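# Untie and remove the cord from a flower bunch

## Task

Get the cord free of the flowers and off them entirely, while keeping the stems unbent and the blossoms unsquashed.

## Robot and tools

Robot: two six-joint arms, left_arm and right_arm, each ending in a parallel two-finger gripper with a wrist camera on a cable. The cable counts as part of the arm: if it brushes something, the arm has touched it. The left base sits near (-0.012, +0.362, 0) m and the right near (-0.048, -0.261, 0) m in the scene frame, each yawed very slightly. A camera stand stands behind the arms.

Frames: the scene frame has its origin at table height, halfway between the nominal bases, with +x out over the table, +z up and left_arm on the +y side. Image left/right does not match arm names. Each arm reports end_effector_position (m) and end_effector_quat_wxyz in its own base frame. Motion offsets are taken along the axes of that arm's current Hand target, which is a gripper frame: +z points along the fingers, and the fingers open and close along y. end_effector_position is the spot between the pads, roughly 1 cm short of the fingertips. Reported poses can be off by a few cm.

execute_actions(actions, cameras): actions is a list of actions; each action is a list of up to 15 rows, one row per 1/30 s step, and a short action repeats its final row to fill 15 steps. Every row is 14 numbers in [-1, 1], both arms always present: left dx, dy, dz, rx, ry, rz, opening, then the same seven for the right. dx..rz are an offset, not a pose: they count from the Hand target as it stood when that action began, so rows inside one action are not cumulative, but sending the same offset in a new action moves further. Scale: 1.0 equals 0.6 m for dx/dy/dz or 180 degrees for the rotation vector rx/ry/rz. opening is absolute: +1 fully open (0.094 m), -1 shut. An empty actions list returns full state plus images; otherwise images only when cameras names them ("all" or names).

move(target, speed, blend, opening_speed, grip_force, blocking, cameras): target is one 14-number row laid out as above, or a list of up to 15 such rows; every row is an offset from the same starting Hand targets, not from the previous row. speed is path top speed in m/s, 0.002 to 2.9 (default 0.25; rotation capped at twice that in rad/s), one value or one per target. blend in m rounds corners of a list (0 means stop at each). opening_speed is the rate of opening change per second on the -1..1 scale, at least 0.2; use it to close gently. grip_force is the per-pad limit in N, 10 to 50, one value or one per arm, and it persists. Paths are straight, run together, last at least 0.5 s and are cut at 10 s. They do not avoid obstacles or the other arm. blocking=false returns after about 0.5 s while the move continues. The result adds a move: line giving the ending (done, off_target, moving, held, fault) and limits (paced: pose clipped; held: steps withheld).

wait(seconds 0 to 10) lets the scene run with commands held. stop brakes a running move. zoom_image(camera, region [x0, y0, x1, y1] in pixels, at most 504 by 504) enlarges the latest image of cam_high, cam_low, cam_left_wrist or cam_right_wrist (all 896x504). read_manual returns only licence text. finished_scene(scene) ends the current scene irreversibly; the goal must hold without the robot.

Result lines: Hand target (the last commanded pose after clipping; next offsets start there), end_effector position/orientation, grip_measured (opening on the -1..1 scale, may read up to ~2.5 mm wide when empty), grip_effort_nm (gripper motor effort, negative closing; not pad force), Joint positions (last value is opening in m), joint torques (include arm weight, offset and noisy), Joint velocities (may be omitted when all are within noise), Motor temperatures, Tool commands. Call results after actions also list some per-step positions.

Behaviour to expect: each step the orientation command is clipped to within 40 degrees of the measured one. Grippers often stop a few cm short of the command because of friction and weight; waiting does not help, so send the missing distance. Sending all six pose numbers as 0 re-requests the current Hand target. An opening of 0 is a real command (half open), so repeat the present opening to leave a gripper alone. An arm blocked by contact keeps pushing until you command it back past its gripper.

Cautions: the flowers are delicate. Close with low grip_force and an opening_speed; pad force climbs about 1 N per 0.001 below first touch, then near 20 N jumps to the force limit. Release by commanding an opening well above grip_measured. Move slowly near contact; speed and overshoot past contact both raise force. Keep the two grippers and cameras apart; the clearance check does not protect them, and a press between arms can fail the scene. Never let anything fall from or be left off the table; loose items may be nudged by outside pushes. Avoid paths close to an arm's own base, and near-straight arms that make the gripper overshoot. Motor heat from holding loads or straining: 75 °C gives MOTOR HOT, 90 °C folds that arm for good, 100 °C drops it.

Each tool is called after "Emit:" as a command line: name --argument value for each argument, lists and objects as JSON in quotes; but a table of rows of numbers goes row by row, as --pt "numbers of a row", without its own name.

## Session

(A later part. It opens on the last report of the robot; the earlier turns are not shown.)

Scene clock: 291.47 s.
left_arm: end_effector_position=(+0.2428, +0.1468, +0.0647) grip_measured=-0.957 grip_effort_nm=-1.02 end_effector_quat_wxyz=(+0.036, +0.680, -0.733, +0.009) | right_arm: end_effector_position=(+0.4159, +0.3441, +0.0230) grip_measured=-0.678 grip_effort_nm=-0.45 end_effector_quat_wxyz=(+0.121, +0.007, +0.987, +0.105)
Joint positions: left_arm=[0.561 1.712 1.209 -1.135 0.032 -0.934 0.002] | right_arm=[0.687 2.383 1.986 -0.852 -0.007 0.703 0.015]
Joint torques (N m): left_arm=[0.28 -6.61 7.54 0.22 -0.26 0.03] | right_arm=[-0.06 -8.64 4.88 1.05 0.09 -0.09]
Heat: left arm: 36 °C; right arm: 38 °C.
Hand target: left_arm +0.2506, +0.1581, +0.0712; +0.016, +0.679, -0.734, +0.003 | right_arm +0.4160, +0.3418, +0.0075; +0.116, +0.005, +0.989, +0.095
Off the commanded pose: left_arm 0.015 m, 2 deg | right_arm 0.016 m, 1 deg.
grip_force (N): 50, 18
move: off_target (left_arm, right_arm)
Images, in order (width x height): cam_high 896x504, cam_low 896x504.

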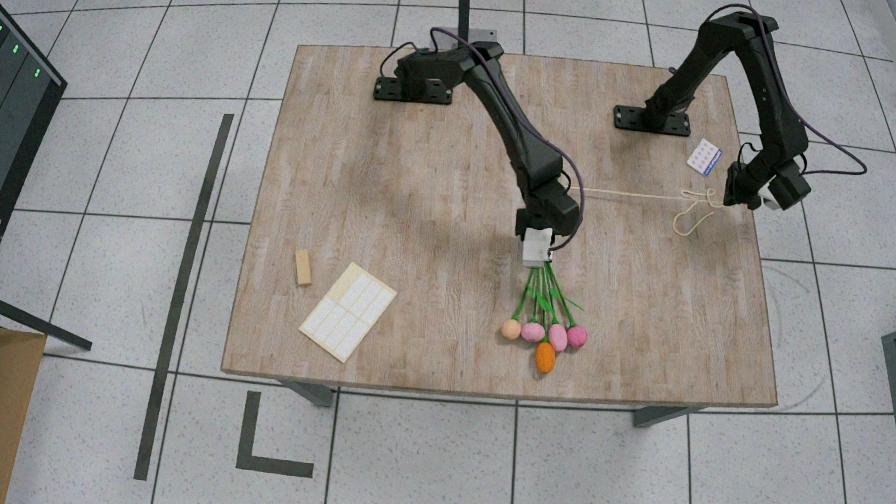

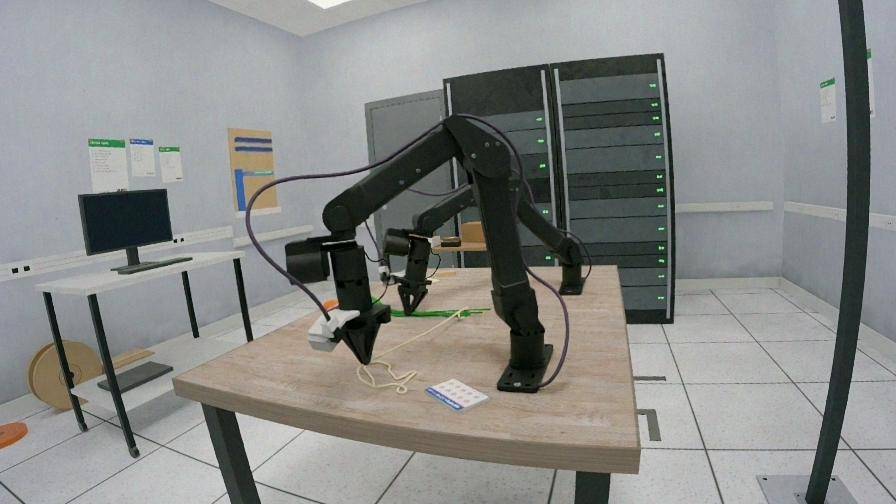

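Emit:
zoom_image --camera "cam_low" --region '[340, 270, 540, 390]'

Emit:
zoom_image --camera "cam_high" --region '[480, 140, 780, 270]'

Scaled by 2.520 from the camera's 896x504 image, which has a finer 1280x720 frame.

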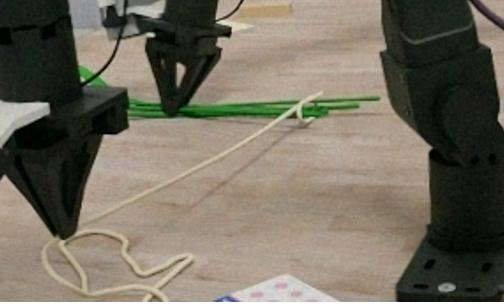

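Scaled by 1.680 from the camera's 896x504 image, which has a finer 1280x720 frame.

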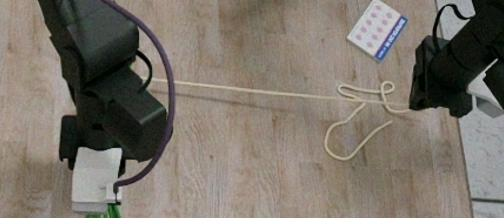

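Emit:
move --target '[-0.20,0,-0.04,0,0,0,-1,0,0,0,0,0,0,-0.75]' --speed 0.08 --cameras '["cam_high","cam_low"]'

Emit:
zoom_image --camera "cam_low" --region '[340, 270, 540, 390]'

Scene clock: 306.83 s.
left_arm: end_effector_position=(+0.2562, +0.2685, +0.0862) grip_measured=-0.957 grip_effort_nm=-1.02 end_effector_quat_wxyz=(+0.031, +0.680, -0.732, +0.010) | right_arm: end_effector_position=(+0.4159, +0.3451, +0.0230) grip_measured=-0.746 grip_effort_nm=-0.24 end_effector_quat_wxyz=(+0.120, +0.007, +0.987, +0.108)
Joint positions: left_arm=[0.814 2.024 1.705 -1.315 0.017 -0.682 0.002] | right_arm=[0.687 2.383 1.986 -0.849 -0.011 0.703 0.012]
Joint torques (N m): left_arm=[0.23 -9.36 7.66 0.17 -0.18 0.03] | right_arm=[0.01 -8.7 4.92 1.04 0.11 -0.09]
Heat: left arm: 37 °C; right arm: 38 °C.
Hand target: left_arm +0.2606, +0.2783, +0.0920; +0.016, +0.678, -0.734, +0.003 | right_arm +0.4160, +0.3417, +0.0076; +0.116, +0.005, +0.989, +0.095
Off the commanded pose: left_arm 0.012 m, 2 deg | right_arm 0.016 m, 2 deg.
grip_force (N): 50, 18
move: off_target (left_arm, right_arm)
Images, in order (width x height): cam_high 896x504, cam_low 896x504.

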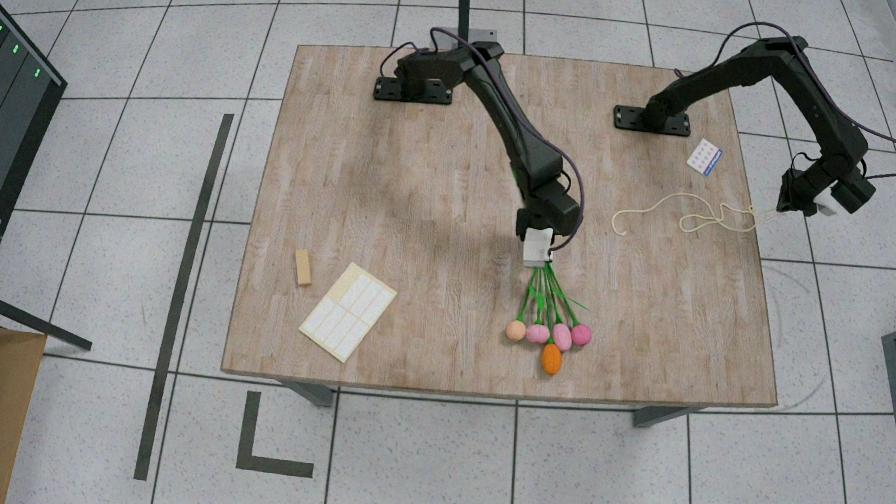

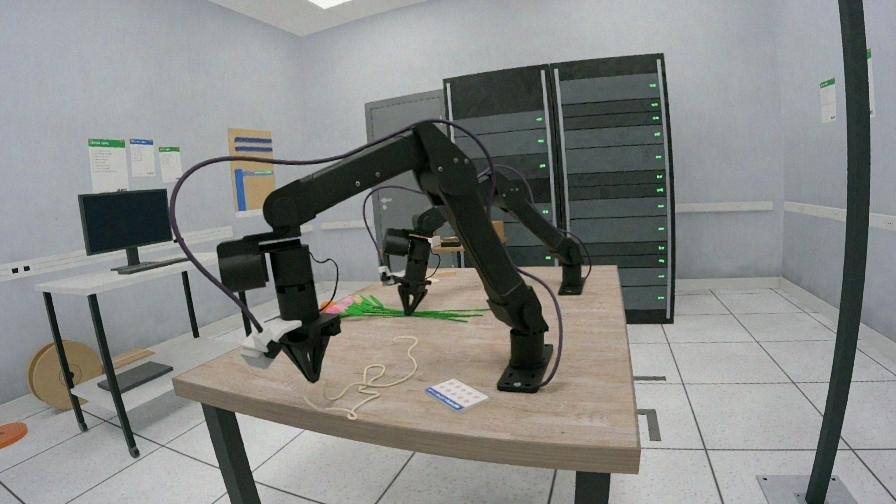

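Scaled by 2.520 from the camera's 896x504 image, which has a finer 1280x720 frame.

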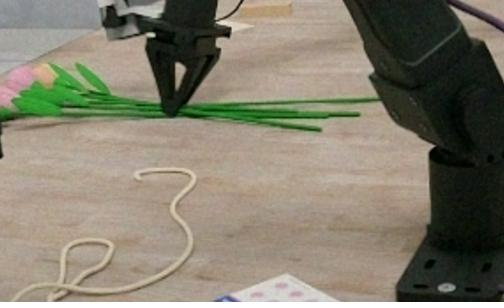

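Emit:
move --pt "0.27 0 0.03 0 0 0 -1 0 0 0 0 0 0 -0.75" --pt "0.27 0 0.132 0 0 0 -1 0 0 0 0 0 0 -0.75" --speed 0.12 --blend 0.02

Emit:
move --target '[0,0,0,0,0,0,-0.4,0,0,0,0,0,0,0.2]' --opening_speed 0.5 --cameras '["cam_high","cam_right_wrist","cam_left_wrist"]'

Scene clock: 316.50 s.
left_arm: end_effector_position=(+0.2404, +0.1134, +0.0179) grip_measured=-0.957 grip_effort_nm=-1.02 end_effector_quat_wxyz=(+0.027, +0.679, -0.734, +0.002) | right_arm: end_effector_position=(+0.4159, +0.3451, +0.0230) grip_measured=-0.746 grip_effort_nm=-0.24 end_effector_quat_wxyz=(+0.120, +0.007, +0.987, +0.108)
Joint positions: left_arm=[0.451 1.695 0.993 -0.919 0.02 -1.041 0.002] | right_arm=[0.687 2.383 1.986 -0.849 -0.011 0.703 0.012]
Joint torques (N m): left_arm=[-0.72 -6.23 4.74 0.39 -0.09 -0.1] | right_arm=[0.03 -8.59 4.85 1.04 0.1 -0.09]
Heat: left arm: 36 °C; right arm: 37 °C.
Hand target: left_arm +0.2463, +0.1149, +0.0171; +0.016, +0.678, -0.734, +0.003 | right_arm +0.4160, +0.3417, +0.0076; +0.116, +0.005, +0.989, +0.095
Off the commanded pose: left_arm 0.006 m, 1 deg | right_arm 0.016 m, 2 deg.
grip_force (N): 50, 18
move: off_target (right_arm)

Scene clock: 318.60 s.
left_arm: end_effector_position=(+0.2405, +0.1134, +0.0179) grip_measured=-0.403 grip_effort_nm=0.16 end_effector_quat_wxyz=(+0.027, +0.679, -0.734, +0.003) | right_arm: end_effector_position=(+0.4147, +0.3624, +0.0269) grip_measured=+0.197 grip_effort_nm=0.16 end_effector_quat_wxyz=(+0.125, -0.003, +0.983, +0.135)
Joint positions: left_arm=[0.451 1.695 0.993 -0.918 0.02 -1.042 0.028] | right_arm=[0.702 2.384 1.988 -0.807 -0.046 0.703 0.056]
Joint torques (N m): left_arm=[-0.73 -6.23 4.74 0.42 -0.08 -0.1] | right_arm=[-1.07 -8.9 4.86 0.69 0.49 -0.11]
Heat: left arm: 36 °C; right arm: 37 °C.
Hand target: left_arm +0.2463, +0.1149, +0.0171; +0.015, +0.679, -0.734, +0.003 | right_arm +0.4160, +0.3418, +0.0076; +0.116, +0.005, +0.989, +0.095
Off the commanded pose: left_arm 0.006 m, 1 deg | right_arm 0.028 m, 5 deg.
grip_force (N): 50, 18
move: off_target (right_arm)
Images, in order (width x height): cam_high 896x504, cam_left_wrist 896x504, cam_right_wrist 896x504.

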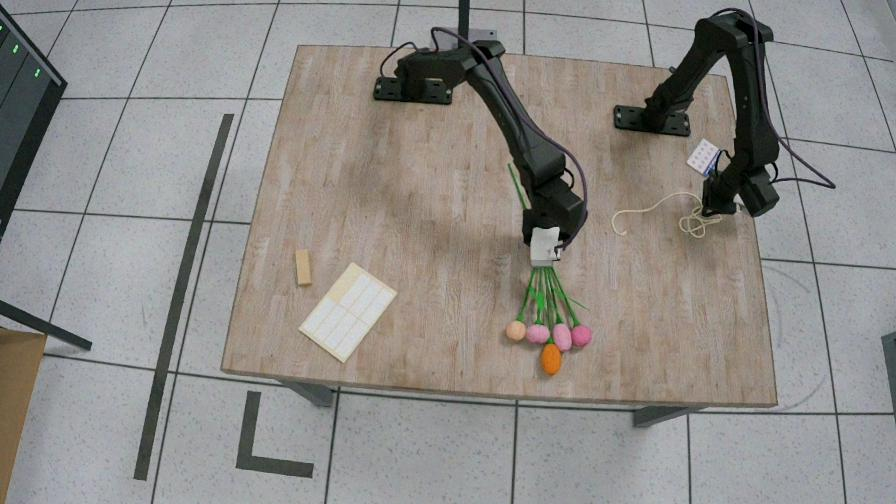

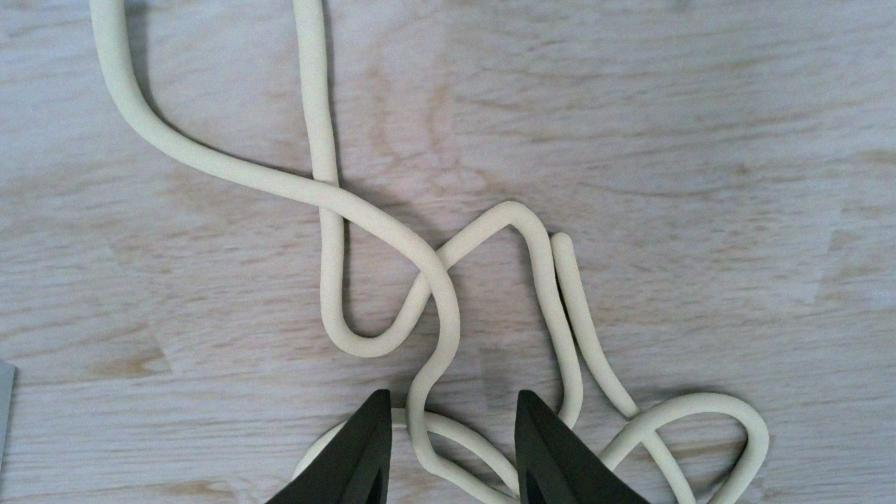

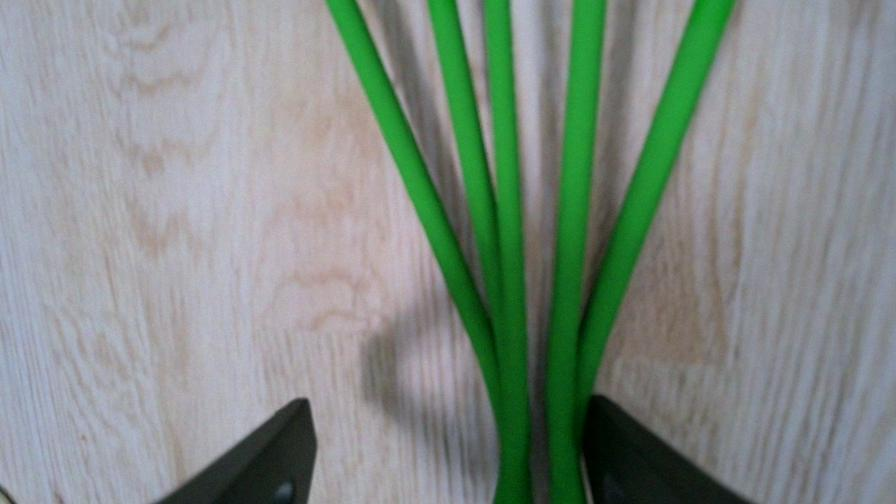

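Emit:
move --target '[0,0,-0.17,0,0,0,-0.4,0,0,-0.2,0,0,0,0.2]' --speed 0.08

Emit:
move --target '[0,0,0,0,0,0,-0.4,-0.25,0,-0.1,0,0,0,0.2]' --speed 0.2 --cameras '["cam_high","cam_right_wrist","cam_low"]'

Scene clock: 326.63 s.
left_arm: end_effector_position=(+0.2401, +0.1132, +0.1047) grip_measured=-0.403 grip_effort_nm=0.16 end_effector_quat_wxyz=(+0.045, +0.679, -0.733, -0.003) | right_arm: end_effector_position=(+0.3836, +0.3211, +0.0963) grip_measured=+0.197 grip_effort_nm=0.13 end_effector_quat_wxyz=(+0.093, +0.006, +0.992, +0.086)
Joint positions: left_arm=[0.451 1.635 1.284 -1.308 0.02 -1.042 0.028] | right_arm=[0.69 2.25 2.068 -1.136 -0.014 0.703 0.056]
Joint torques (N m): left_arm=[-0.28 -9.06 7.38 0.08 -0.09 -0.05] | right_arm=[-0.2 -12.52 7.47 0.64 0.15 -0.06]
Heat: left arm: 36 °C; right arm: 37 °C.
Hand target: left_arm +0.2482, +0.1174, +0.1190; +0.016, +0.679, -0.734, +0.003 | right_arm +0.3883, +0.3194, +0.1221; +0.116, +0.005, +0.989, +0.095
Off the commanded pose: left_arm 0.017 m, 3 deg | right_arm 0.026 m, 3 deg.
grip_force (N): 50, 18
move: off_target (left_arm, right_arm)

Scene clock: 328.20 s.
left_arm: end_effector_position=(+0.2400, +0.1132, +0.1047) grip_measured=-0.403 grip_effort_nm=0.16 end_effector_quat_wxyz=(+0.045, +0.679, -0.733, -0.003) | right_arm: end_effector_position=(+0.5142, +0.2966, +0.2023) grip_measured=+0.197 grip_effort_nm=0.12 end_effector_quat_wxyz=(+0.252, +0.017, +0.952, +0.172)
Joint positions: left_arm=[0.451 1.635 1.284 -1.308 0.02 -1.042 0.028] | right_arm=[0.509 2.52 2.84 -1.272 -0.043 0.559 0.056]
Joint torques (N m): left_arm=[-0.28 -9.05 7.38 0.11 -0.08 -0.05] | right_arm=[0.28 -10.47 7.32 1.61 -0.13 -0.12]
Heat: left arm: 36 °C; right arm: 37 °C.
Hand target: left_arm +0.2482, +0.1174, +0.1190; +0.016, +0.679, -0.734, +0.003 | right_arm +0.5204, +0.3035, +0.2137; +0.116, +0.005, +0.989, +0.095
Off the commanded pose: left_arm 0.017 m, 3 deg | right_arm 0.015 m, 18 deg.
elbow stopped short (right arm): the move would have taken joint 3 (elbow) straighter than the controller allows.
grip_force (N): 50, 18
move: off_target (left_arm, right_arm)
Images, in order (width x height): cam_high 896x504, cam_low 896x504, cam_right_wrist 896x504.

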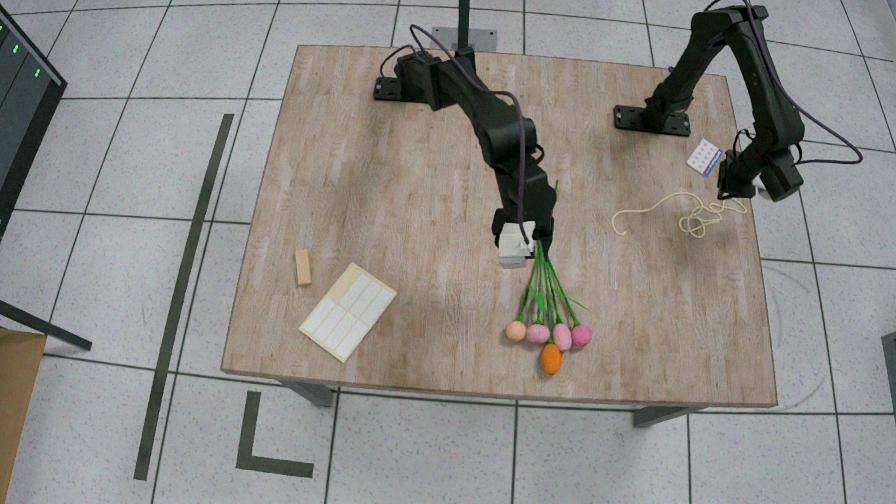

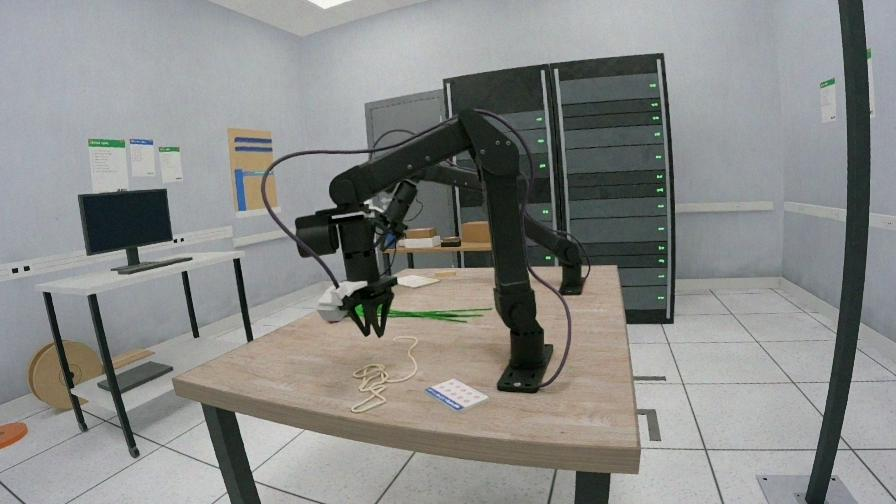

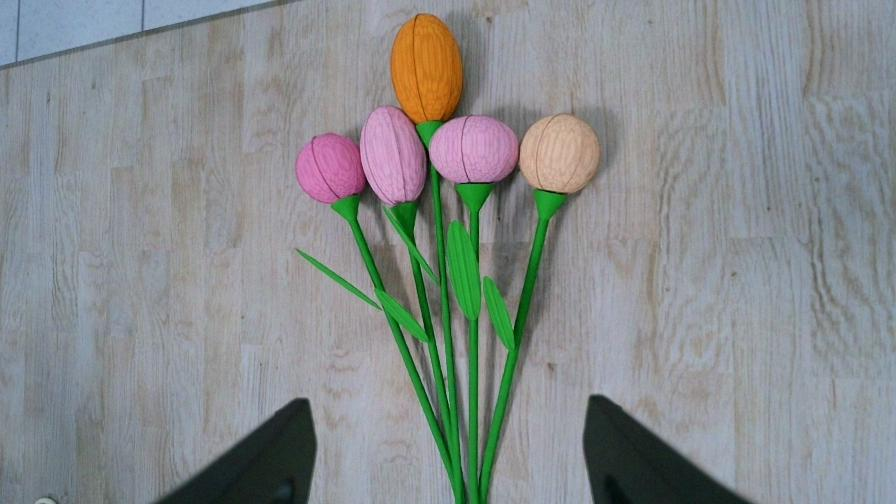

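Clear. Cord on the table, released.

Emit:
finished_scene --scene 2

The scene is finished: the task was done.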